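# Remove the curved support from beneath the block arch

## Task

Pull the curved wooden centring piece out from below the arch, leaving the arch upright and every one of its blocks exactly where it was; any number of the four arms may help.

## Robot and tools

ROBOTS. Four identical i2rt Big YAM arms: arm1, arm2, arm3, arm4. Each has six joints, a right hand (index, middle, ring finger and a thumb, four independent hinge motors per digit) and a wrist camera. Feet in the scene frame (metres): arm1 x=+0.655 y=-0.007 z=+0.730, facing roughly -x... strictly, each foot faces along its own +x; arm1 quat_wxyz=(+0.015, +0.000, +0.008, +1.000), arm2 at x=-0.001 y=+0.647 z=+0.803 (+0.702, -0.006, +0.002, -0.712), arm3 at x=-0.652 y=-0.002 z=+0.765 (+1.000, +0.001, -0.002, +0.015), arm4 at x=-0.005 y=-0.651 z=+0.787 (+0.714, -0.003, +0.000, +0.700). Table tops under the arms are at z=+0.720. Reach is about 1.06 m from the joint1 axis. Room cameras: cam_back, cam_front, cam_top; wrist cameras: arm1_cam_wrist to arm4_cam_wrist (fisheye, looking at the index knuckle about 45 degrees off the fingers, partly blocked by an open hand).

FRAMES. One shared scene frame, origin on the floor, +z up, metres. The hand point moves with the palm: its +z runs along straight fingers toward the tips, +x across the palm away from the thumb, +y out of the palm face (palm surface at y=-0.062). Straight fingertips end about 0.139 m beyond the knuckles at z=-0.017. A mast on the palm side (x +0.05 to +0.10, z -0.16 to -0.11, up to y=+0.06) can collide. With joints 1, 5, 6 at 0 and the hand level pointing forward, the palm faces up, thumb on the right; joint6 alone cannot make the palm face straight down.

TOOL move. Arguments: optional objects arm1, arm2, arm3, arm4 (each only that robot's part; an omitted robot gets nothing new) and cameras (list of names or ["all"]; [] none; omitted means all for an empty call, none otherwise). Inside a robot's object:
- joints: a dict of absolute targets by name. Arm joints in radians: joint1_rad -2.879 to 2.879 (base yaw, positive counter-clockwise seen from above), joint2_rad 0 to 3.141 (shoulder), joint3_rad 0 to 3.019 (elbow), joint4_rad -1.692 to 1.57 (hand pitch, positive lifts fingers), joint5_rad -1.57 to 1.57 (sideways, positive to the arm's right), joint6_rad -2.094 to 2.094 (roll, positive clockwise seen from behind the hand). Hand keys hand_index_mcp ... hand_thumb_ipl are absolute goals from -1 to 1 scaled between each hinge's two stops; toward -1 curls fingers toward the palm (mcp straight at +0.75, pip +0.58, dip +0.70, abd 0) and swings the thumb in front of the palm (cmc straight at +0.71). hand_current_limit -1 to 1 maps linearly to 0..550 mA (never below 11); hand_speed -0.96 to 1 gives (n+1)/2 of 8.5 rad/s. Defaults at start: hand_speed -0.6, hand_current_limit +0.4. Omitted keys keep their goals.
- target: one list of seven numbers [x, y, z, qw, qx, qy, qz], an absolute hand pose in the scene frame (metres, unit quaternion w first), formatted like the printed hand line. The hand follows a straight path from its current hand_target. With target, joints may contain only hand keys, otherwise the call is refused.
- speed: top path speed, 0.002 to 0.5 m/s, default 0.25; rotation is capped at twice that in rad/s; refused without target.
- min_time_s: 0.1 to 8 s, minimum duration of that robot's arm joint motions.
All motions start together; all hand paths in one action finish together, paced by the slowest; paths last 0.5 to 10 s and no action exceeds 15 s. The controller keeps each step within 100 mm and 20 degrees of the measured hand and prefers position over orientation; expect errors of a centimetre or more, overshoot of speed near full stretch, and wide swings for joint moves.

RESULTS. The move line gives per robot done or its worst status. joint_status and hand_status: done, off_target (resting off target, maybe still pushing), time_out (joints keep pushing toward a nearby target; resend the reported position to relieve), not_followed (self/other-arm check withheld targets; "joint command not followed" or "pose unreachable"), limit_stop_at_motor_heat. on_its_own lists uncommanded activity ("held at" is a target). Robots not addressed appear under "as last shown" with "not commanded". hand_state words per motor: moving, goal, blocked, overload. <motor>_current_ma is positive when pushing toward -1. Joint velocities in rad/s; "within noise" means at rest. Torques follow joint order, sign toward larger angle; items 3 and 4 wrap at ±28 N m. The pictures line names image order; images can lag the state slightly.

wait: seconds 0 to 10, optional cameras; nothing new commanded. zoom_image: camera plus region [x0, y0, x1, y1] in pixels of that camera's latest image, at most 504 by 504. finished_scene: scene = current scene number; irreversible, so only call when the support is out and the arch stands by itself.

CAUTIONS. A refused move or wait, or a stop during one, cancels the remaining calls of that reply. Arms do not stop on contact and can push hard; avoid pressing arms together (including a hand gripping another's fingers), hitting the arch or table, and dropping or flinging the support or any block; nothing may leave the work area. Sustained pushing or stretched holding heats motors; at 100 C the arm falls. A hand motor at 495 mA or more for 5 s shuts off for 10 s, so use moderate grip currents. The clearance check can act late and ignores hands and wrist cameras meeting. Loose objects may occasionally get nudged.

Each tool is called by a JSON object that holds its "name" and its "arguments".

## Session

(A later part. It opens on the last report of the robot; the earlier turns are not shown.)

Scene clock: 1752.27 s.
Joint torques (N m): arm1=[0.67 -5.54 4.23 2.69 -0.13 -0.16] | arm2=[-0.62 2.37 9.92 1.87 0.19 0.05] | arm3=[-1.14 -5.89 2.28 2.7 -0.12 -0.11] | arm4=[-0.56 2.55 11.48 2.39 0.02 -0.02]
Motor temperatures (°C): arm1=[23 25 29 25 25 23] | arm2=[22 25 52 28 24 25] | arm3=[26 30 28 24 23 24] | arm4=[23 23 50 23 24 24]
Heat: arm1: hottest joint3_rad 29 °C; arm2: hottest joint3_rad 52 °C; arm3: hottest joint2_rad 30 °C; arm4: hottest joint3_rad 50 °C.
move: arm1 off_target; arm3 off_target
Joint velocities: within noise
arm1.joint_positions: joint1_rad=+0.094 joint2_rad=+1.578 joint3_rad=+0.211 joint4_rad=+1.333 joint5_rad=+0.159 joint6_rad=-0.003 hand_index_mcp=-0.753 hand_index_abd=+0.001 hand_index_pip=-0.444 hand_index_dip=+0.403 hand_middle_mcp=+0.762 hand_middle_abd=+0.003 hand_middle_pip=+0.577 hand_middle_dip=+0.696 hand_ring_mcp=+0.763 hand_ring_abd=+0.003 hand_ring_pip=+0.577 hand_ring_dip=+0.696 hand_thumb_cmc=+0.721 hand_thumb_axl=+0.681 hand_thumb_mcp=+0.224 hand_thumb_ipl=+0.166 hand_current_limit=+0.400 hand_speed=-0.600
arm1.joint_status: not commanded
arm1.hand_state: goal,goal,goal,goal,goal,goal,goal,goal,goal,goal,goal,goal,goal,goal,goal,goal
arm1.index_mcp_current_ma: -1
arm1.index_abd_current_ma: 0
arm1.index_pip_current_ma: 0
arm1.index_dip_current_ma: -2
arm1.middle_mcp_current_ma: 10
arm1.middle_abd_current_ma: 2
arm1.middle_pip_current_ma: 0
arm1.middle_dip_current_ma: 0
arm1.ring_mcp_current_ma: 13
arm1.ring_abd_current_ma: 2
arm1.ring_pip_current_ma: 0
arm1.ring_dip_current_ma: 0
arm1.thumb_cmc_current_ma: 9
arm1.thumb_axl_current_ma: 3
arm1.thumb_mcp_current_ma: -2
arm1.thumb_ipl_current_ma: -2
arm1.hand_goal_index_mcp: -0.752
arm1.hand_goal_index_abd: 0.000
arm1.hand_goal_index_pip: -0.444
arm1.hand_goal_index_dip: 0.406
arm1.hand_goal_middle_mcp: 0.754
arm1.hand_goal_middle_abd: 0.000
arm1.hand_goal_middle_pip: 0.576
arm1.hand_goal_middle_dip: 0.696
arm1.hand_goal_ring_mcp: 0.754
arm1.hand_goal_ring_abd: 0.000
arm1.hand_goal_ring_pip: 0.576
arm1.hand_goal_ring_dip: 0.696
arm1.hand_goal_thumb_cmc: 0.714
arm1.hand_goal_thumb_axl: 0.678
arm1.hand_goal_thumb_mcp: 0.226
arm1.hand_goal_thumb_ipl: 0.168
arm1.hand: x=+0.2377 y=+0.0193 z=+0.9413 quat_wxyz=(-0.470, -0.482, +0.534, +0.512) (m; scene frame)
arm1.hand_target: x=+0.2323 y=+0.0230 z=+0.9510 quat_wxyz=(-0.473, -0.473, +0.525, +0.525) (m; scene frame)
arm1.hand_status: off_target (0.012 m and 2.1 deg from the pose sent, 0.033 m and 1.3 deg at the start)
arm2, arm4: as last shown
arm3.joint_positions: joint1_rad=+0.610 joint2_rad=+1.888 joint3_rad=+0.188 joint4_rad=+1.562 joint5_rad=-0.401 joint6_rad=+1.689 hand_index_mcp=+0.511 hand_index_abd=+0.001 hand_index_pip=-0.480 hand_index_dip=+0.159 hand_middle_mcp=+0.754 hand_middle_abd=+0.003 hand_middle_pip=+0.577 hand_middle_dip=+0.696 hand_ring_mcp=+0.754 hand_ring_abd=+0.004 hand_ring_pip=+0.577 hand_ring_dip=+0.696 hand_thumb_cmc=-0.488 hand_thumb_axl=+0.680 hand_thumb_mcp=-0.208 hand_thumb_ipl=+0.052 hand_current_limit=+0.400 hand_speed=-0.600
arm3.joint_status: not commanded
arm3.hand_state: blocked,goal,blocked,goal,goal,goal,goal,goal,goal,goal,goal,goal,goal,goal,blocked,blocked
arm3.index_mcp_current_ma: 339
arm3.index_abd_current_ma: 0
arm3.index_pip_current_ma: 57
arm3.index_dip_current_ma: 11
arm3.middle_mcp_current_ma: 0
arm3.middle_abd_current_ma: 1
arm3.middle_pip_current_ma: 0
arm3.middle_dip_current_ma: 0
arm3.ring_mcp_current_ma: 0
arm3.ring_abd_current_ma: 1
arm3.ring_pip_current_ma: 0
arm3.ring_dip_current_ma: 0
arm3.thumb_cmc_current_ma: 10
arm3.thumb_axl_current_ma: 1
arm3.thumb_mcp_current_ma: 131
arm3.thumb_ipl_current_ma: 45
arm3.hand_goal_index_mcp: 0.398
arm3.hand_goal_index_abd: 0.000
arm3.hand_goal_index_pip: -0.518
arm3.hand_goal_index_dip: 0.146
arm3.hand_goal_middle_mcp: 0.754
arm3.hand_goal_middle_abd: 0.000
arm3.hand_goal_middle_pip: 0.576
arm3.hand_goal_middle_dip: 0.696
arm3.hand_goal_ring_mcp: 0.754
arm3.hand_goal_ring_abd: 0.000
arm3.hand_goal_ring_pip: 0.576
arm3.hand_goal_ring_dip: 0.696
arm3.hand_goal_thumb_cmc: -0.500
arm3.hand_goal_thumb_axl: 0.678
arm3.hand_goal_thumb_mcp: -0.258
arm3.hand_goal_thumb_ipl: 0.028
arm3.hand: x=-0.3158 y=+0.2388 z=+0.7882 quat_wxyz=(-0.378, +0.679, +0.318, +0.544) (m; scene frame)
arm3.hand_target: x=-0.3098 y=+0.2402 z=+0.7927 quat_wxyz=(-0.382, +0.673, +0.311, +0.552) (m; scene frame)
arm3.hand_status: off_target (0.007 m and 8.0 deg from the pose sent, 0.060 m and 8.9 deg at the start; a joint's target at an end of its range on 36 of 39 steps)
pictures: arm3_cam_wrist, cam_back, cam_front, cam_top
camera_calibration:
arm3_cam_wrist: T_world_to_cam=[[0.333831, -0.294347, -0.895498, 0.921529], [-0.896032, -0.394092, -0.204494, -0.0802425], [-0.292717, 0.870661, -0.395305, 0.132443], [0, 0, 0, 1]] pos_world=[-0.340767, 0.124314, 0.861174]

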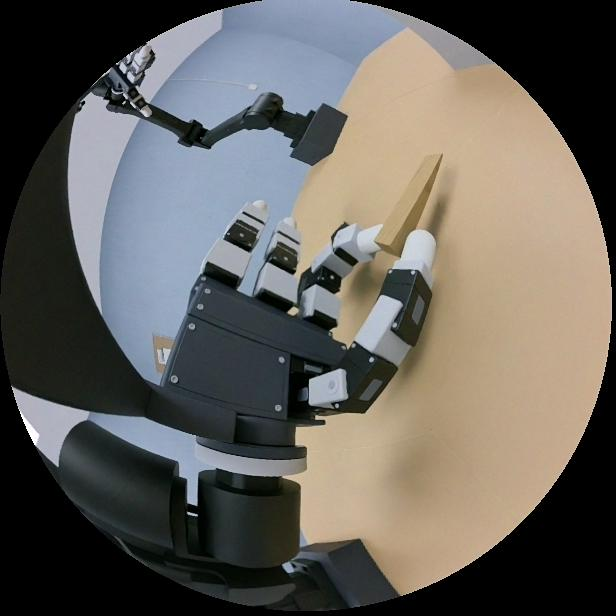

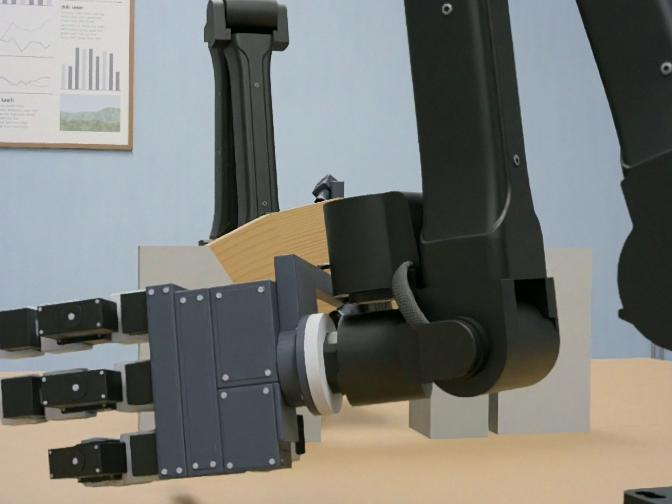

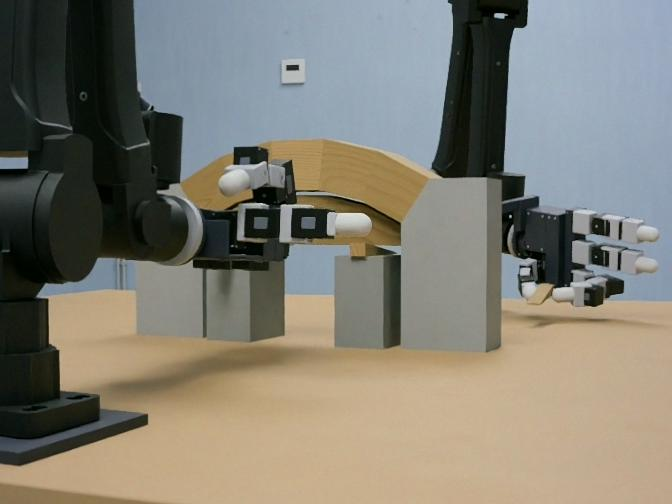

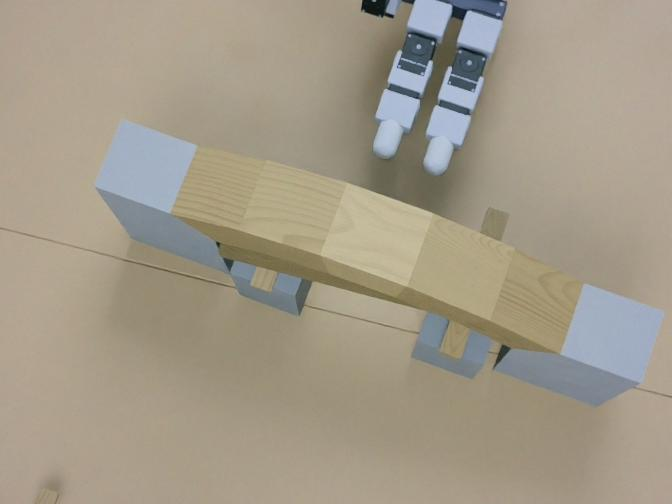

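{"name": "move", "arguments": {"arm3": {"target": [-0.25, 0.26, 0.780, 0.3961, -0.6346, -0.2998, -0.5917], "speed": 0.12}, "cameras": ["cam_front", "cam_back", "arm3_cam_wrist"]}}

{"name": "zoom_image", "arguments": {"camera": "cam_front", "region": [480, 200, 672, 350]}}

Scene clock: 1770.70 s.
Joint torques (N m): arm1=[0.62 -5.48 4.22 2.67 -0.12 -0.16] | arm2=[-0.56 2.37 9.91 1.83 0.19 0.04] | arm3=[-1.49 -7.59 2.58 2.66 -0.18 -0.13] | arm4=[-0.79 2.73 11.41 2.43 -0.01 -0.03]
Motor temperatures (°C): arm1=[23 25 29 25 25 23] | arm2=[22 25 52 28 24 25] | arm3=[26 29 28 24 23 24] | arm4=[23 23 50 23 24 24]
Heat: arm1: hottest joint3_rad 29 °C; arm2: hottest joint3_rad 52 °C; arm3: hottest joint2_rad 29 °C; arm4: hottest joint3_rad 50 °C.
move: arm3 off_target
Joint velocities: within noise
arm1: as last shown
arm2.joint_positions: joint1_rad=+0.081 joint2_rad=+0.625 joint3_rad=+1.339 joint4_rad=-1.439 joint5_rad=+0.068 joint6_rad=+1.144 hand_index_mcp=+0.754 hand_index_abd=+0.000 hand_index_pip=+0.577 hand_index_dip=+0.696 hand_middle_mcp=+0.754 hand_middle_abd=+0.000 hand_middle_pip=+0.577 hand_middle_dip=+0.696 hand_ring_mcp=+0.754 hand_ring_abd=+0.000 hand_ring_pip=+0.577 hand_ring_dip=+0.696 hand_thumb_cmc=+0.715 hand_thumb_axl=+0.677 hand_thumb_mcp=+0.225 hand_thumb_ipl=+0.168 hand_current_limit=+0.400 hand_speed=-0.600
arm2.joint_status: not commanded
arm2.hand_state: goal,goal,goal,goal,goal,goal,goal,goal,goal,goal,goal,goal,goal,goal,goal,goal
arm2.index_mcp_current_ma: 0
arm2.index_abd_current_ma: 0
arm2.index_pip_current_ma: 0
arm2.index_dip_current_ma: 0
arm2.middle_mcp_current_ma: 0
arm2.middle_abd_current_ma: 0
arm2.middle_pip_current_ma: 0
arm2.middle_dip_current_ma: 0
arm2.ring_mcp_current_ma: 0
arm2.ring_abd_current_ma: 0
arm2.ring_pip_current_ma: 0
arm2.ring_dip_current_ma: 0
arm2.thumb_cmc_current_ma: 0
arm2.thumb_axl_current_ma: 0
arm2.thumb_mcp_current_ma: 0
arm2.thumb_ipl_current_ma: 0
arm2.hand_goal_index_mcp: 0.754
arm2.hand_goal_index_abd: 0.000
arm2.hand_goal_index_pip: 0.576
arm2.hand_goal_index_dip: 0.696
arm2.hand_goal_middle_mcp: 0.754
arm2.hand_goal_middle_abd: 0.000
arm2.hand_goal_middle_pip: 0.576
arm2.hand_goal_middle_dip: 0.696
arm2.hand_goal_ring_mcp: 0.754
arm2.hand_goal_ring_abd: 0.000
arm2.hand_goal_ring_pip: 0.576
arm2.hand_goal_ring_dip: 0.696
arm2.hand_goal_thumb_cmc: 0.714
arm2.hand_goal_thumb_axl: 0.678
arm2.hand_goal_thumb_mcp: 0.226
arm2.hand_goal_thumb_ipl: 0.168
arm2.hand: x=-0.0785 y=+0.4102 z=+1.3133 quat_wxyz=(+0.360, +0.775, -0.478, +0.205) (m; scene frame)
arm2.hand_target: x=-0.0785 y=+0.4122 z=+1.3246 quat_wxyz=(+0.369, +0.770, -0.475, +0.212) (m; scene frame)
arm2.hand_status: not commanded
arm3.joint_positions: joint1_rad=+0.550 joint2_rad=+2.000 joint3_rad=+0.359 joint4_rad=+1.562 joint5_rad=-0.463 joint6_rad=+1.694 hand_index_mcp=+0.511 hand_index_abd=+0.001 hand_index_pip=-0.480 hand_index_dip=+0.159 hand_middle_mcp=+0.754 hand_middle_abd=+0.003 hand_middle_pip=+0.577 hand_middle_dip=+0.696 hand_ring_mcp=+0.754 hand_ring_abd=+0.004 hand_ring_pip=+0.577 hand_ring_dip=+0.696 hand_thumb_cmc=-0.488 hand_thumb_axl=+0.680 hand_thumb_mcp=-0.208 hand_thumb_ipl=+0.052 hand_current_limit=+0.400 hand_speed=-0.600
arm3.joint_status: not commanded
arm3.hand_state: blocked,goal,blocked,goal,goal,goal,goal,goal,goal,goal,goal,goal,goal,goal,blocked,blocked
arm3.index_mcp_current_ma: 336
arm3.index_abd_current_ma: 0
arm3.index_pip_current_ma: 57
arm3.index_dip_current_ma: 11
arm3.middle_mcp_current_ma: 0
arm3.middle_abd_current_ma: 1
arm3.middle_pip_current_ma: 0
arm3.middle_dip_current_ma: 0
arm3.ring_mcp_current_ma: 0
arm3.ring_abd_current_ma: 1
arm3.ring_pip_current_ma: 0
arm3.ring_dip_current_ma: 0
arm3.thumb_cmc_current_ma: 10
arm3.thumb_axl_current_ma: 1
arm3.thumb_mcp_current_ma: 132
arm3.thumb_ipl_current_ma: 45
arm3.hand_goal_index_mcp: 0.398
arm3.hand_goal_index_abd: 0.000
arm3.hand_goal_index_pip: -0.518
arm3.hand_goal_index_dip: 0.146
arm3.hand_goal_middle_mcp: 0.754
arm3.hand_goal_middle_abd: 0.000
arm3.hand_goal_middle_pip: 0.576
arm3.hand_goal_middle_dip: 0.696
arm3.hand_goal_ring_mcp: 0.754
arm3.hand_goal_ring_abd: 0.000
arm3.hand_goal_ring_pip: 0.576
arm3.hand_goal_ring_dip: 0.696
arm3.hand_goal_thumb_cmc: -0.500
arm3.hand_goal_thumb_axl: 0.678
arm3.hand_goal_thumb_mcp: -0.258
arm3.hand_goal_thumb_ipl: 0.028
arm3.hand: x=-0.2558 y=+0.2626 z=+0.7786 quat_wxyz=(-0.385, +0.660, +0.314, +0.564) (m; scene frame)
arm3.hand_target: x=-0.2499 y=+0.2601 z=+0.7804 quat_wxyz=(-0.387, +0.656, +0.307, +0.570) (m; scene frame)
arm3.hand_status: off_target (0.006 m and 4.8 deg from the pose sent, 0.070 m and 8.1 deg at the start; a joint's target at an end of its range on 32 of 32 steps)
arm4.joint_positions: joint1_rad=-0.812 joint2_rad=+0.602 joint3_rad=+1.335 joint4_rad=-1.243 joint5_rad=-0.043 joint6_rad=+1.026 hand_index_mcp=+0.755 hand_index_abd=+0.000 hand_index_pip=+0.577 hand_index_dip=+0.696 hand_middle_mcp=+0.755 hand_middle_abd=+0.000 hand_middle_pip=+0.577 hand_middle_dip=+0.696 hand_ring_mcp=+0.755 hand_ring_abd=+0.000 hand_ring_pip=+0.577 hand_ring_dip=+0.696 hand_thumb_cmc=+0.715 hand_thumb_axl=+0.677 hand_thumb_mcp=+0.226 hand_thumb_ipl=+0.168 hand_current_limit=+0.400 hand_speed=-0.600
arm4.joint_status: not commanded
arm4.hand_state: goal,goal,goal,goal,goal,goal,goal,goal,goal,goal,goal,goal,goal,goal,goal,goal
arm4.index_mcp_current_ma: 3
arm4.index_abd_current_ma: 1
arm4.index_pip_current_ma: 2
arm4.index_dip_current_ma: 0
arm4.middle_mcp_current_ma: 2
arm4.middle_abd_current_ma: 1
arm4.middle_pip_current_ma: 2
arm4.middle_dip_current_ma: 0
arm4.ring_mcp_current_ma: 3
arm4.ring_abd_current_ma: 1
arm4.ring_pip_current_ma: 2
arm4.ring_dip_current_ma: 0
arm4.thumb_cmc_current_ma: 2
arm4.thumb_axl_current_ma: -2
arm4.thumb_mcp_current_ma: -1
arm4.thumb_ipl_current_ma: -1
arm4.hand_goal_index_mcp: 0.754
arm4.hand_goal_index_abd: 0.000
arm4.hand_goal_index_pip: 0.576
arm4.hand_goal_index_dip: 0.696
arm4.hand_goal_middle_mcp: 0.754
arm4.hand_goal_middle_abd: 0.000
arm4.hand_goal_middle_pip: 0.576
arm4.hand_goal_middle_dip: 0.696
arm4.hand_goal_ring_mcp: 0.754
arm4.hand_goal_ring_abd: 0.000
arm4.hand_goal_ring_pip: 0.576
arm4.hand_goal_ring_dip: 0.696
arm4.hand_goal_thumb_cmc: 0.714
arm4.hand_goal_thumb_axl: 0.678
arm4.hand_goal_thumb_mcp: 0.226
arm4.hand_goal_thumb_ipl: 0.168
arm4.hand: x=+0.2395 y=-0.5281 z=+1.3425 quat_wxyz=(-0.065, +0.683, +0.526, +0.502) (m; scene frame)
arm4.hand_target: x=+0.2370 y=-0.5303 z=+1.3562 quat_wxyz=(-0.067, +0.677, +0.522, +0.514) (m; scene frame)
arm4.hand_status: not commanded
pictures: arm3_cam_wrist, cam_back, cam_front
camera_calibration:
arm3_cam_wrist: T_world_to_cam=[[0.37013, -0.256639, -0.892827, 0.897184], [-0.886431, -0.385099, -0.256784, 0.0217936], [-0.277926, 0.886473, -0.37003, 0.105395], [0, 0, 0, 1]] pos_world=[-0.283464, 0.145216, 0.845626]

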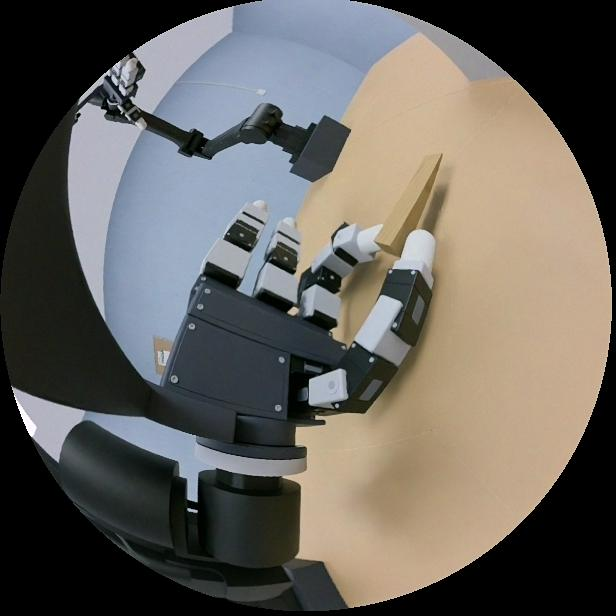

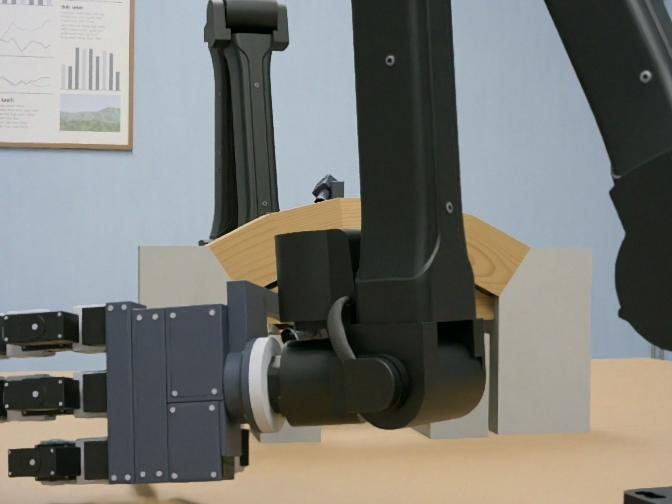

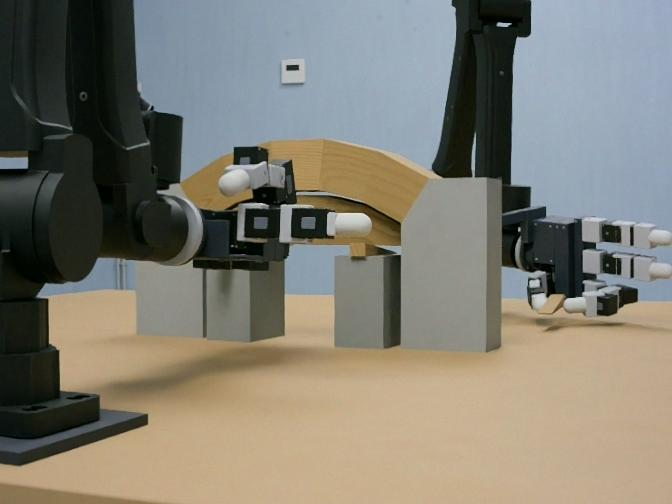

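Scaled by 2.625 from the camera's 672x504 image, which has a finer 960x720 frame.

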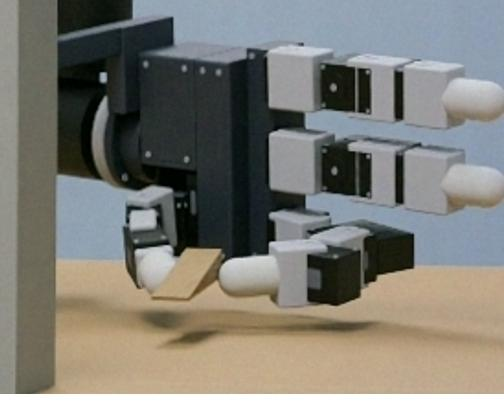

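{"name": "move", "arguments": {"arm3": {"joints": {"hand_index_mcp": 0.685, "hand_index_pip": -0.372, "hand_index_dip": 0.232, "hand_thumb_mcp": -0.112, "hand_thumb_ipl": 0.081}}, "cameras": ["cam_front"]}}

{"name": "move", "arguments": {"arm3": {"target": [-0.30, 0.22, 0.90, 0.343, -0.606, -0.354, -0.624], "speed": 0.2}, "cameras": ["cam_front", "cam_top"]}}

{"name": "move", "arguments": {"arm3": {"target": [-0.26, 0.05, 0.98, 0.1923, 0.7175, 0.6467, 0.1733], "speed": 0.25, "joints": {"hand_index_mcp": 0.822, "hand_index_pip": 0.066, "hand_index_dip": 0.406, "hand_middle_mcp": 0.822, "hand_middle_pip": 0.066, "hand_middle_dip": 0.406, "hand_ring_mcp": 0.822, "hand_ring_pip": 0.066, "hand_ring_dip": 0.406, "hand_thumb_cmc": -0.786, "hand_thumb_mcp": -0.225, "hand_thumb_ipl": 0.168}}, "cameras": ["cam_front", "cam_top", "cam_back", "arm3_cam_wrist", "arm1_cam_wrist"]}}

Scene clock: 1811.00 s.
Joint torques (N m): arm1=[0.67 -5.48 4.23 2.67 -0.13 -0.16] | arm2=[-0.56 2.49 9.88 1.81 0.18 0.05] | arm3=[-1.44 -7.53 2.55 2.67 -0.16 -0.12] | arm4=[-0.79 2.78 11.4 2.37 0.02 -0.03]
Motor temperatures (°C): arm1=[23 24 29 25 25 23] | arm2=[22 25 52 28 24 25] | arm3=[26 29 27 24 23 24] | arm4=[23 23 50 23 24 24]
Heat: arm1: hottest joint3_rad 29 °C; arm2: hottest joint3_rad 52 °C; arm3: hottest joint2_rad 29 °C; arm4: hottest joint3_rad 50 °C.
move: arm3 done
Joint velocities: within noise
arm1, arm2, arm4: as last shown
arm3.joint_positions: joint1_rad=+0.550 joint2_rad=+2.000 joint3_rad=+0.359 joint4_rad=+1.562 joint5_rad=-0.463 joint6_rad=+1.694 hand_index_mcp=+0.681 hand_index_abd=+0.001 hand_index_pip=-0.375 hand_index_dip=+0.229 hand_middle_mcp=+0.754 hand_middle_abd=+0.003 hand_middle_pip=+0.577 hand_middle_dip=+0.696 hand_ring_mcp=+0.754 hand_ring_abd=+0.004 hand_ring_pip=+0.577 hand_ring_dip=+0.696 hand_thumb_cmc=-0.488 hand_thumb_axl=+0.680 hand_thumb_mcp=-0.114 hand_thumb_ipl=+0.081 hand_current_limit=+0.400 hand_speed=-0.600
arm3.joint_status: all done
arm3.hand_state: goal,goal,goal,goal,goal,goal,goal,goal,goal,goal,goal,goal,goal,goal,goal,goal
arm3.index_mcp_current_ma: -3
arm3.index_abd_current_ma: 0
arm3.index_pip_current_ma: -1
arm3.index_dip_current_ma: -1
arm3.middle_mcp_current_ma: 0
arm3.middle_abd_current_ma: 1
arm3.middle_pip_current_ma: 0
arm3.middle_dip_current_ma: 0
arm3.ring_mcp_current_ma: 0
arm3.ring_abd_current_ma: 1
arm3.ring_pip_current_ma: 0
arm3.ring_dip_current_ma: 0
arm3.thumb_cmc_current_ma: 10
arm3.thumb_axl_current_ma: 1
arm3.thumb_mcp_current_ma: -1
arm3.thumb_ipl_current_ma: -1
arm3.hand_goal_index_mcp: 0.686
arm3.hand_goal_index_abd: 0.000
arm3.hand_goal_index_pip: -0.372
arm3.hand_goal_index_dip: 0.232
arm3.hand_goal_middle_mcp: 0.754
arm3.hand_goal_middle_abd: 0.000
arm3.hand_goal_middle_pip: 0.576
arm3.hand_goal_middle_dip: 0.696
arm3.hand_goal_ring_mcp: 0.754
arm3.hand_goal_ring_abd: 0.000
arm3.hand_goal_ring_pip: 0.576
arm3.hand_goal_ring_dip: 0.696
arm3.hand_goal_thumb_cmc: -0.500
arm3.hand_goal_thumb_axl: 0.678
arm3.hand_goal_thumb_mcp: -0.112
arm3.hand_goal_thumb_ipl: 0.082
arm3.hand: x=-0.2558 y=+0.2627 z=+0.7786 quat_wxyz=(-0.386, +0.660, +0.314, +0.564) (m; scene frame)
arm3.hand_target: x=-0.2499 y=+0.2601 z=+0.7804 quat_wxyz=(-0.387, +0.656, +0.307, +0.570) (m; scene frame)
arm3.hand_status: not commanded
pictures: cam_front

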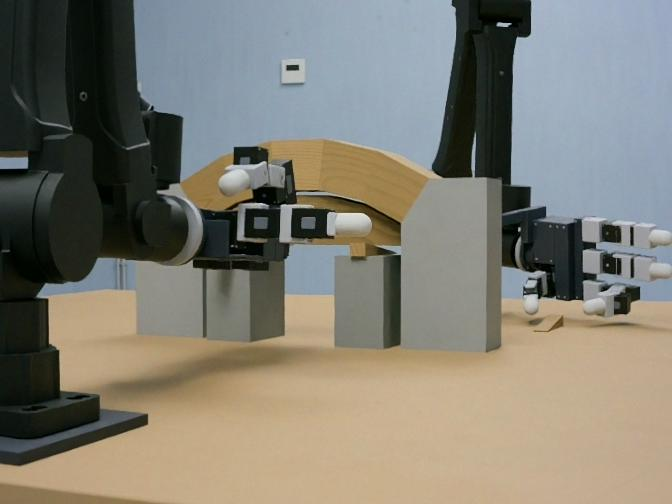

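Scene clock: 1812.40 s.
Joint torques (N m): arm1=[0.67 -5.48 4.21 2.67 -0.12 -0.15] | arm2=[-0.5 2.49 9.88 1.83 0.2 0.05] | arm3=[-1.67 -4.48 4.92 1.17 -0.12 -0.37] | arm4=[-0.73 2.73 11.44 2.41 0.01 -0.03]
Motor temperatures (°C): arm1=[23 24 29 25 25 23] | arm2=[22 25 52 28 24 25] | arm3=[26 29 27 24 23 24] | arm4=[23 23 50 23 24 24]
Heat: arm1: hottest joint3_rad 29 °C; arm2: hottest joint3_rad 52 °C; arm3: hottest joint2_rad 29 °C; arm4: hottest joint3_rad 50 °C.
move: arm3 done
Joint velocities: within noise
arm1, arm2, arm4: as last shown
arm3.joint_positions: joint1_rad=+0.539 joint2_rad=+1.424 joint3_rad=+0.161 joint4_rad=+1.287 joint5_rad=-0.474 joint6_rad=+1.568 hand_index_mcp=+0.683 hand_index_abd=+0.001 hand_index_pip=-0.375 hand_index_dip=+0.229 hand_middle_mcp=+0.754 hand_middle_abd=+0.003 hand_middle_pip=+0.577 hand_middle_dip=+0.696 hand_ring_mcp=+0.754 hand_ring_abd=+0.004 hand_ring_pip=+0.577 hand_ring_dip=+0.696 hand_thumb_cmc=-0.488 hand_thumb_axl=+0.680 hand_thumb_mcp=-0.114 hand_thumb_ipl=+0.081 hand_current_limit=+0.400 hand_speed=-0.600
arm3.joint_status: not commanded
arm3.hand_state: goal,goal,goal,goal,goal,goal,goal,goal,goal,goal,goal,goal,goal,goal,goal,goal
arm3.index_mcp_current_ma: -1
arm3.index_abd_current_ma: 0
arm3.index_pip_current_ma: -1
arm3.index_dip_current_ma: -1
arm3.middle_mcp_current_ma: 0
arm3.middle_abd_current_ma: 1
arm3.middle_pip_current_ma: 0
arm3.middle_dip_current_ma: 0
arm3.ring_mcp_current_ma: 0
arm3.ring_abd_current_ma: 1
arm3.ring_pip_current_ma: 0
arm3.ring_dip_current_ma: 0
arm3.thumb_cmc_current_ma: 10
arm3.thumb_axl_current_ma: 1
arm3.thumb_mcp_current_ma: -1
arm3.thumb_ipl_current_ma: -1
arm3.hand_goal_index_mcp: 0.686
arm3.hand_goal_index_abd: 0.000
arm3.hand_goal_index_pip: -0.372
arm3.hand_goal_index_dip: 0.232
arm3.hand_goal_middle_mcp: 0.754
arm3.hand_goal_middle_abd: 0.000
arm3.hand_goal_middle_pip: 0.576
arm3.hand_goal_middle_dip: 0.696
arm3.hand_goal_ring_mcp: 0.754
arm3.hand_goal_ring_abd: 0.000
arm3.hand_goal_ring_pip: 0.576
arm3.hand_goal_ring_dip: 0.696
arm3.hand_goal_thumb_cmc: -0.500
arm3.hand_goal_thumb_axl: 0.678
arm3.hand_goal_thumb_mcp: -0.112
arm3.hand_goal_thumb_ipl: 0.082
arm3.hand: x=-0.3030 y=+0.2250 z=+0.9018 quat_wxyz=(-0.351, +0.603, +0.353, +0.624) (m; scene frame)
arm3.hand_target: x=-0.3001 y=+0.2200 z=+0.9000 quat_wxyz=(-0.343, +0.606, +0.354, +0.624) (m; scene frame)
arm3.hand_status: done (0.006 m and 1.0 deg from the pose sent, 0.136 m and 11.4 deg at the start)
pictures: cam_front, cam_top

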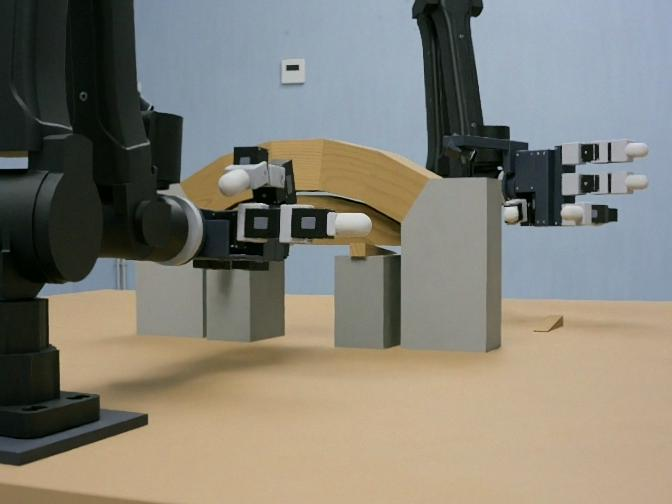

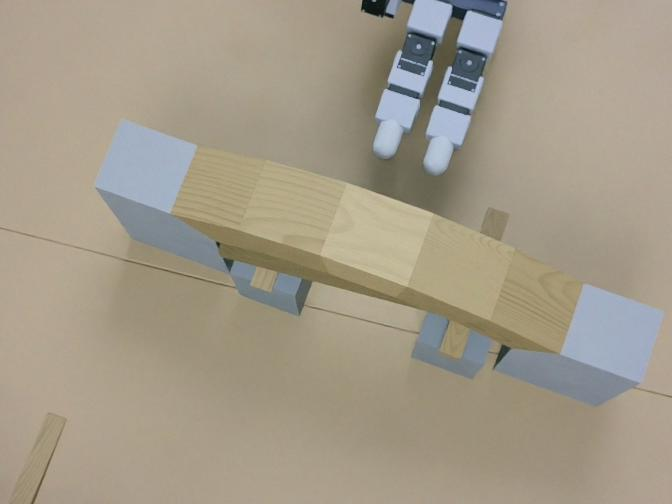

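Scene clock: 1816.27 s.
Joint torques (N m): arm1=[0.73 -5.48 4.22 2.67 -0.12 -0.16] | arm2=[-0.56 2.55 9.89 1.87 0.18 0.05] | arm3=[-1.55 -1.85 14.12 0.17 0.37 -0.22] | arm4=[-0.56 2.9 11.43 2.36 0.02 -0.01]
Motor temperatures (°C): arm1=[23 24 29 25 25 23] | arm2=[22 25 52 28 24 25] | arm3=[26 29 28 24 23 24] | arm4=[23 23 50 23 24 24]
Heat: arm1: hottest joint3_rad 29 °C; arm2: hottest joint3_rad 52 °C; arm3: hottest joint2_rad 29 °C; arm4: hottest joint3_rad 50 °C.
move: arm3 off_target
Joint velocities: within noise
arm1, arm2, arm4: as last shown
arm3.joint_positions: joint1_rad=+0.357 joint2_rad=+0.908 joint3_rad=+0.633 joint4_rad=-0.864 joint5_rad=+0.230 joint6_rad=+0.435 hand_index_mcp=+0.824 hand_index_abd=+0.002 hand_index_pip=+0.065 hand_index_dip=+0.403 hand_middle_mcp=+0.824 hand_middle_abd=+0.003 hand_middle_pip=+0.070 hand_middle_dip=+0.409 hand_ring_mcp=+0.824 hand_ring_abd=+0.003 hand_ring_pip=+0.069 hand_ring_dip=+0.409 hand_thumb_cmc=-0.784 hand_thumb_axl=+0.680 hand_thumb_mcp=-0.227 hand_thumb_ipl=+0.165 hand_current_limit=+0.400 hand_speed=-0.600
arm3.joint_status: all done
arm3.hand_state: goal,goal,goal,goal,goal,goal,goal,goal,goal,goal,goal,goal,goal,goal,goal,goal
arm3.index_mcp_current_ma: 1
arm3.index_abd_current_ma: 0
arm3.index_pip_current_ma: 0
arm3.index_dip_current_ma: -1
arm3.middle_mcp_current_ma: 1
arm3.middle_abd_current_ma: 1
arm3.middle_pip_current_ma: 2
arm3.middle_dip_current_ma: 1
arm3.ring_mcp_current_ma: 0
arm3.ring_abd_current_ma: 1
arm3.ring_pip_current_ma: 1
arm3.ring_dip_current_ma: 1
arm3.thumb_cmc_current_ma: 1
arm3.thumb_axl_current_ma: 1
arm3.thumb_mcp_current_ma: -1
arm3.thumb_ipl_current_ma: -2
arm3.hand_goal_index_mcp: 0.822
arm3.hand_goal_index_abd: 0.000
arm3.hand_goal_index_pip: 0.066
arm3.hand_goal_index_dip: 0.406
arm3.hand_goal_middle_mcp: 0.822
arm3.hand_goal_middle_abd: 0.000
arm3.hand_goal_middle_pip: 0.066
arm3.hand_goal_middle_dip: 0.406
arm3.hand_goal_ring_mcp: 0.822
arm3.hand_goal_ring_abd: 0.000
arm3.hand_goal_ring_pip: 0.066
arm3.hand_goal_ring_dip: 0.406
arm3.hand_goal_thumb_cmc: -0.786
arm3.hand_goal_thumb_axl: 0.678
arm3.hand_goal_thumb_mcp: -0.224
arm3.hand_goal_thumb_ipl: 0.168
arm3.hand: x=-0.2768 y=+0.0486 z=+0.9529 quat_wxyz=(+0.183, +0.719, +0.651, +0.159) (m; scene frame)
arm3.hand_target: x=-0.2616 y=+0.0496 z=+0.9800 quat_wxyz=(+0.193, +0.717, +0.647, +0.174) (m; scene frame)
arm3.hand_status: off_target (0.032 m and 2.1 deg from the pose sent, 0.197 m and 91.0 deg at the start)
pictures: arm1_cam_wrist, arm3_cam_wrist, cam_back, cam_front, cam_top
camera_calibration:
arm1_cam_wrist: T_world_to_cam=[[0.0235426, 0.759907, 0.649605, -0.59994], [0.762836, 0.406329, -0.502969, 0.244155], [-0.646163, 0.507384, -0.570118, 0.808223], [0, 0, 0, 1]] pos_world=[0.350118, -0.0533879, 0.97331]
arm3_cam_wrist: T_world_to_cam=[[0.440511, -0.859364, 0.259699, -0.0438054], [-0.849311, -0.305191, 0.430731, -0.683315], [-0.290897, -0.410307, -0.864307, 0.884281], [0, 0, 0, 1]] pos_world=[-0.303816, 0.11664, 1.06999]

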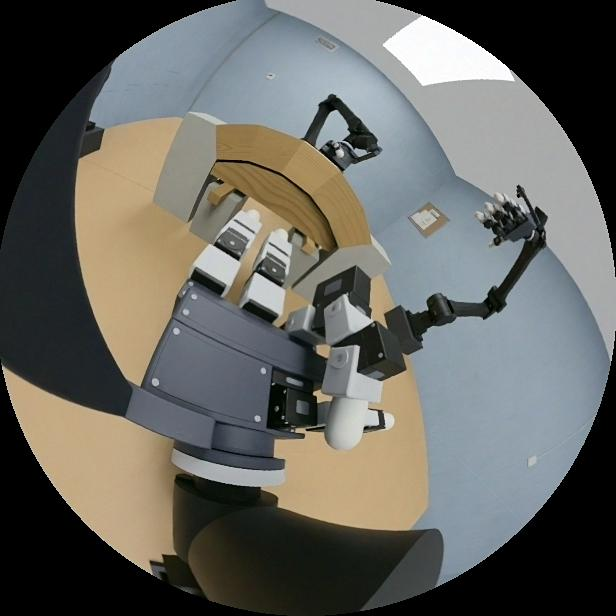

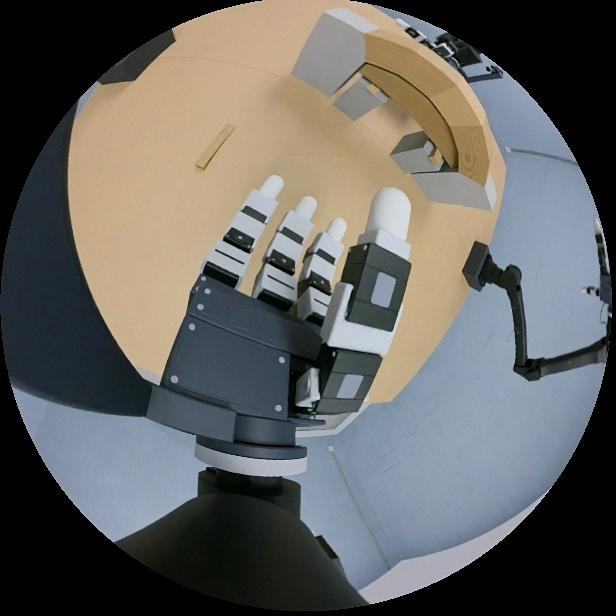

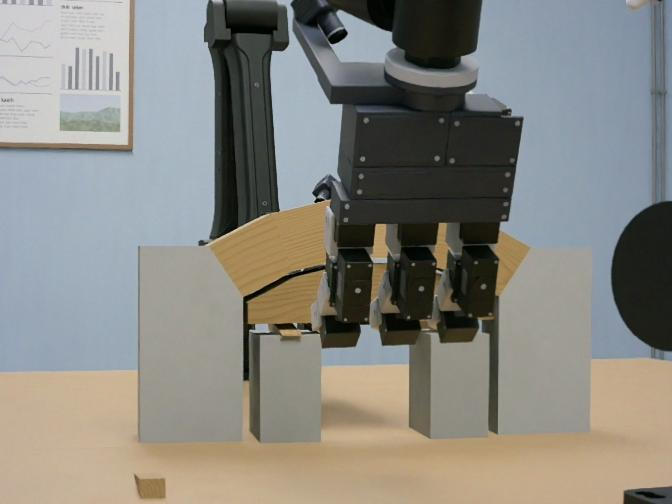

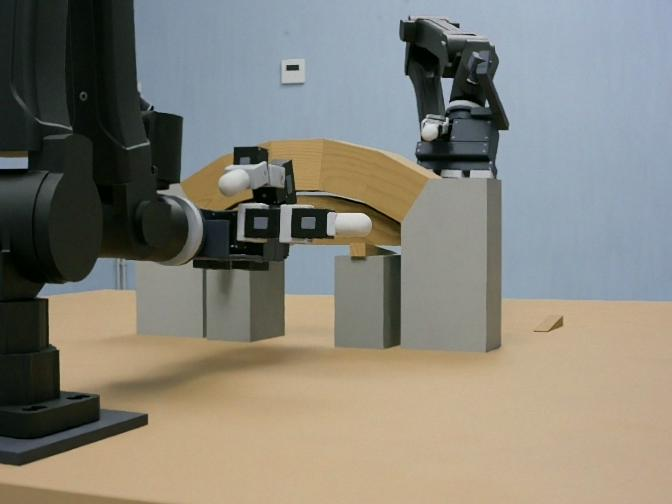

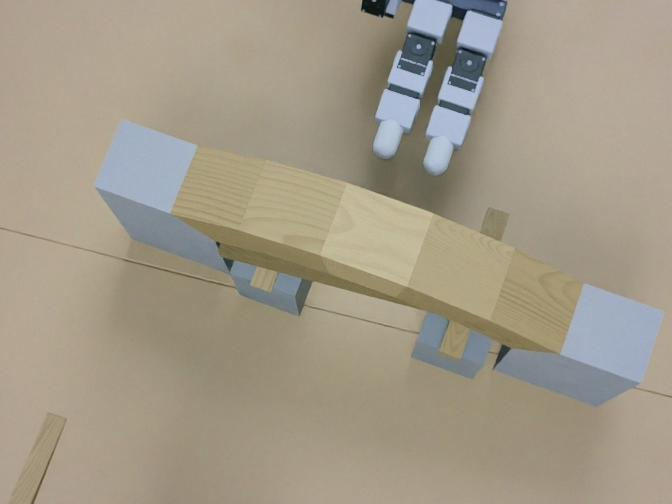

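{"name": "move", "arguments": {"arm3": {"target": [-0.100, -0.025, 0.92, 0.1923, 0.7175, 0.6467, 0.1733], "speed": 0.2}, "arm1": {"target": [0.1775, 0.0287, 0.953, 0.4734, 0.4734, -0.5252, -0.5252], "speed": 0.1}, "cameras": ["cam_front", "cam_top", "cam_back", "arm3_cam_wrist", "arm1_cam_wrist"]}}

Scene clock: 1834.20 s.
Joint torques (N m): arm1=[0.62 -7.18 5.03 1.83 -0.13 -0.16] | arm2=[-0.62 2.43 9.91 1.81 0.18 0.05] | arm3=[-1.08 -7.36 12.63 1.48 -0.05 -0.26] | arm4=[-0.79 2.61 11.47 2.45 0.01 -0.04]
Motor temperatures (°C): arm1=[23 24 29 25 25 23] | arm2=[22 25 52 28 24 25] | arm3=[26 29 31 24 23 24] | arm4=[23 23 50 23 24 24]
Heat: arm1: hottest joint3_rad 29 °C; arm2: hottest joint3_rad 52 °C; arm3: hottest joint3_rad 31 °C; arm4: hottest joint3_rad 50 °C.
move: arm1 off_target; arm3 off_target
Joint velocities: within noise
arm1.joint_positions: joint1_rad=+0.067 joint2_rad=+1.644 joint3_rad=+0.353 joint4_rad=+1.278 joint5_rad=+0.131 joint6_rad=-0.003 hand_index_mcp=-0.753 hand_index_abd=+0.001 hand_index_pip=-0.444 hand_index_dip=+0.403 hand_middle_mcp=+0.762 hand_middle_abd=+0.003 hand_middle_pip=+0.577 hand_middle_dip=+0.696 hand_ring_mcp=+0.763 hand_ring_abd=+0.003 hand_ring_pip=+0.577 hand_ring_dip=+0.696 hand_thumb_cmc=+0.721 hand_thumb_axl=+0.681 hand_thumb_mcp=+0.224 hand_thumb_ipl=+0.166 hand_current_limit=+0.400 hand_speed=-0.600
arm1.joint_status: not commanded
arm1.hand_state: goal,goal,goal,goal,goal,goal,goal,goal,goal,goal,goal,goal,goal,goal,goal,goal
arm1.index_mcp_current_ma: -1
arm1.index_abd_current_ma: 0
arm1.index_pip_current_ma: 0
arm1.index_dip_current_ma: -2
arm1.middle_mcp_current_ma: 10
arm1.middle_abd_current_ma: 2
arm1.middle_pip_current_ma: 0
arm1.middle_dip_current_ma: 0
arm1.ring_mcp_current_ma: 13
arm1.ring_abd_current_ma: 2
arm1.ring_pip_current_ma: 0
arm1.ring_dip_current_ma: 0
arm1.thumb_cmc_current_ma: 9
arm1.thumb_axl_current_ma: 3
arm1.thumb_mcp_current_ma: -2
arm1.thumb_ipl_current_ma: -2
arm1.hand_goal_index_mcp: -0.752
arm1.hand_goal_index_abd: 0.000
arm1.hand_goal_index_pip: -0.444
arm1.hand_goal_index_dip: 0.406
arm1.hand_goal_middle_mcp: 0.754
arm1.hand_goal_middle_abd: 0.000
arm1.hand_goal_middle_pip: 0.576
arm1.hand_goal_middle_dip: 0.696
arm1.hand_goal_ring_mcp: 0.754
arm1.hand_goal_ring_abd: 0.000
arm1.hand_goal_ring_pip: 0.576
arm1.hand_goal_ring_dip: 0.696
arm1.hand_goal_thumb_cmc: 0.714
arm1.hand_goal_thumb_axl: 0.678
arm1.hand_goal_thumb_mcp: 0.226
arm1.hand_goal_thumb_ipl: 0.168
arm1.hand: x=+0.1860 y=+0.0240 z=+0.9479 quat_wxyz=(-0.476, -0.476, +0.529, +0.516) (m; scene frame)
arm1.hand_target: x=+0.1779 y=+0.0288 z=+0.9531 quat_wxyz=(-0.473, -0.473, +0.525, +0.525) (m; scene frame)
arm1.hand_status: off_target (0.011 m and 1.2 deg from the pose sent, 0.062 m and 2.1 deg at the start)
arm2, arm4: as last shown
arm3.joint_positions: joint1_rad=+0.023 joint2_rad=+1.399 joint3_rad=+0.833 joint4_rad=-0.555 joint5_rad=+0.079 joint6_rad=+0.141 hand_index_mcp=+0.824 hand_index_abd=+0.002 hand_index_pip=+0.065 hand_index_dip=+0.403 hand_middle_mcp=+0.824 hand_middle_abd=+0.002 hand_middle_pip=+0.070 hand_middle_dip=+0.409 hand_ring_mcp=+0.824 hand_ring_abd=+0.003 hand_ring_pip=+0.069 hand_ring_dip=+0.409 hand_thumb_cmc=-0.785 hand_thumb_axl=+0.680 hand_thumb_mcp=-0.227 hand_thumb_ipl=+0.165 hand_current_limit=+0.400 hand_speed=-0.600
arm3.joint_status: not commanded
arm3.hand_state: goal,goal,goal,goal,goal,goal,goal,goal,goal,goal,goal,goal,goal,goal,goal,goal
arm3.index_mcp_current_ma: 1
arm3.index_abd_current_ma: 0
arm3.index_pip_current_ma: 0
arm3.index_dip_current_ma: -1
arm3.middle_mcp_current_ma: 1
arm3.middle_abd_current_ma: 1
arm3.middle_pip_current_ma: 2
arm3.middle_dip_current_ma: 1
arm3.ring_mcp_current_ma: 1
arm3.ring_abd_current_ma: 1
arm3.ring_pip_current_ma: 1
arm3.ring_dip_current_ma: 1
arm3.thumb_cmc_current_ma: 0
arm3.thumb_axl_current_ma: 1
arm3.thumb_mcp_current_ma: -1
arm3.thumb_ipl_current_ma: -2
arm3.hand_goal_index_mcp: 0.822
arm3.hand_goal_index_abd: 0.000
arm3.hand_goal_index_pip: 0.066
arm3.hand_goal_index_dip: 0.406
arm3.hand_goal_middle_mcp: 0.822
arm3.hand_goal_middle_abd: 0.000
arm3.hand_goal_middle_pip: 0.066
arm3.hand_goal_middle_dip: 0.406
arm3.hand_goal_ring_mcp: 0.822
arm3.hand_goal_ring_abd: 0.000
arm3.hand_goal_ring_pip: 0.066
arm3.hand_goal_ring_dip: 0.406
arm3.hand_goal_thumb_cmc: -0.786
arm3.hand_goal_thumb_axl: 0.678
arm3.hand_goal_thumb_mcp: -0.224
arm3.hand_goal_thumb_ipl: 0.168
arm3.hand: x=-0.1252 y=-0.0230 z=+0.8930 quat_wxyz=(+0.172, +0.724, +0.651, +0.150) (m; scene frame)
arm3.hand_target: x=-0.1022 y=-0.0250 z=+0.9209 quat_wxyz=(+0.193, +0.717, +0.647, +0.173) (m; scene frame)
arm3.hand_status: off_target (0.037 m and 3.6 deg from the pose sent, 0.194 m and 2.1 deg at the start)
pictures: arm1_cam_wrist, arm3_cam_wrist, cam_back, cam_front, cam_top
camera_calibration:
arm1_cam_wrist: T_world_to_cam=[[0.0370393, 0.761048, 0.647637, -0.607232], [0.751756, 0.40577, -0.519821, 0.303034], [-0.658401, 0.506118, -0.557093, 0.766143], [0, 0, 0, 1]] pos_world=[0.299113, -0.0485881, 0.977602]
arm3_cam_wrist: T_world_to_cam=[[0.441074, -0.863963, 0.242944, -0.141626], [-0.839188, -0.30107, 0.452903, -0.569014], [-0.318148, -0.403639, -0.857821, 0.838146], [0, 0, 0, 1]] pos_world=[-0.148388, 0.044636, 1.01109]

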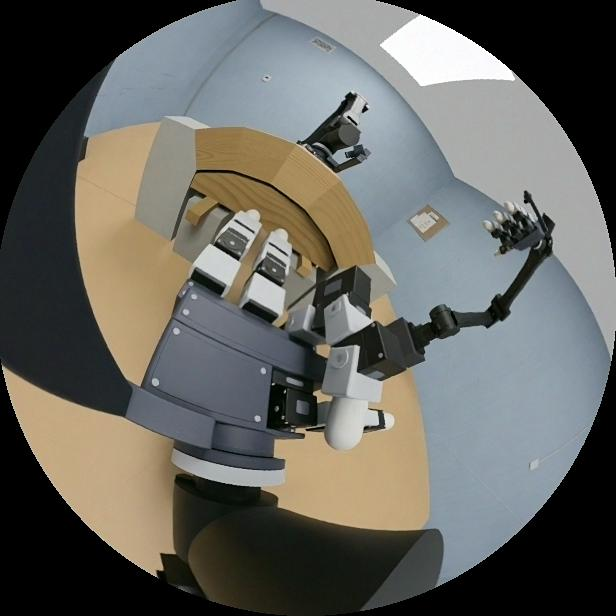

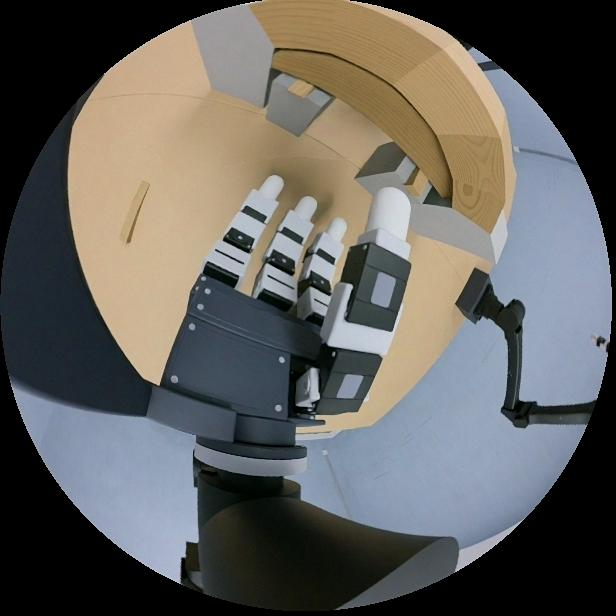

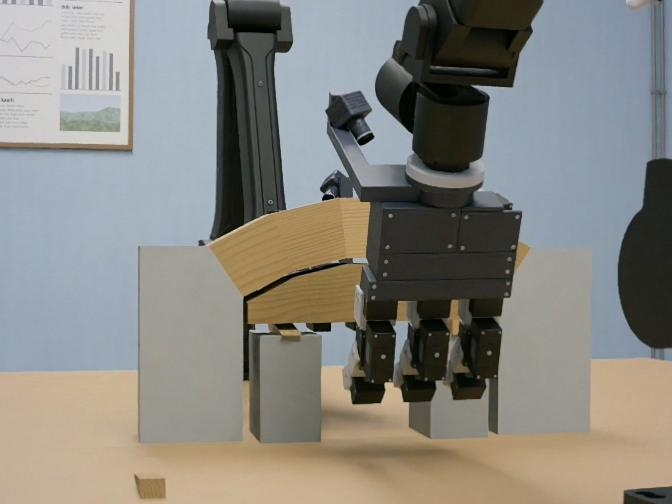

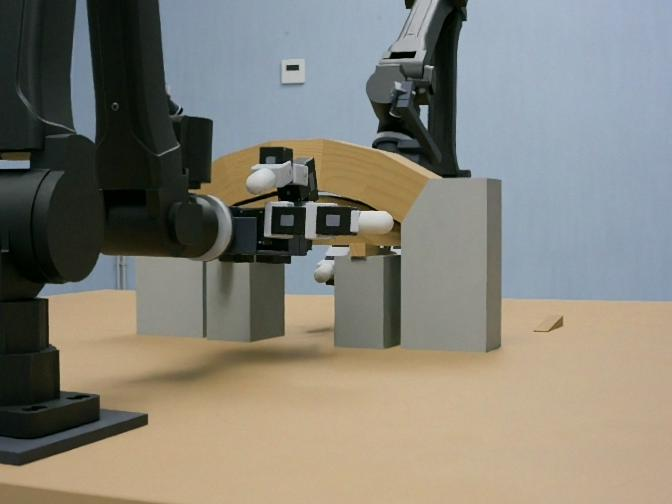

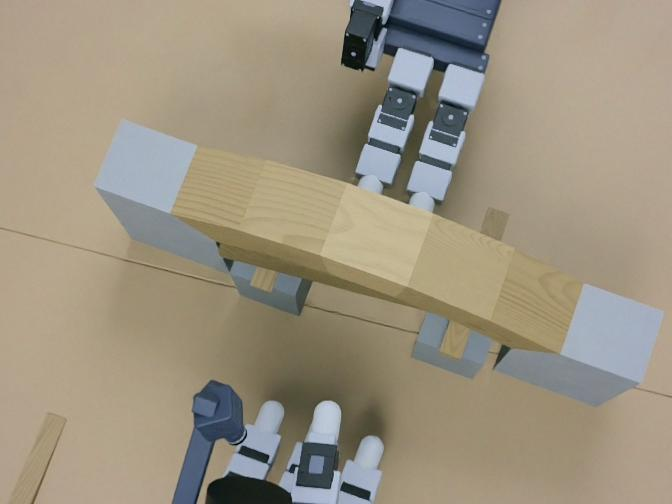

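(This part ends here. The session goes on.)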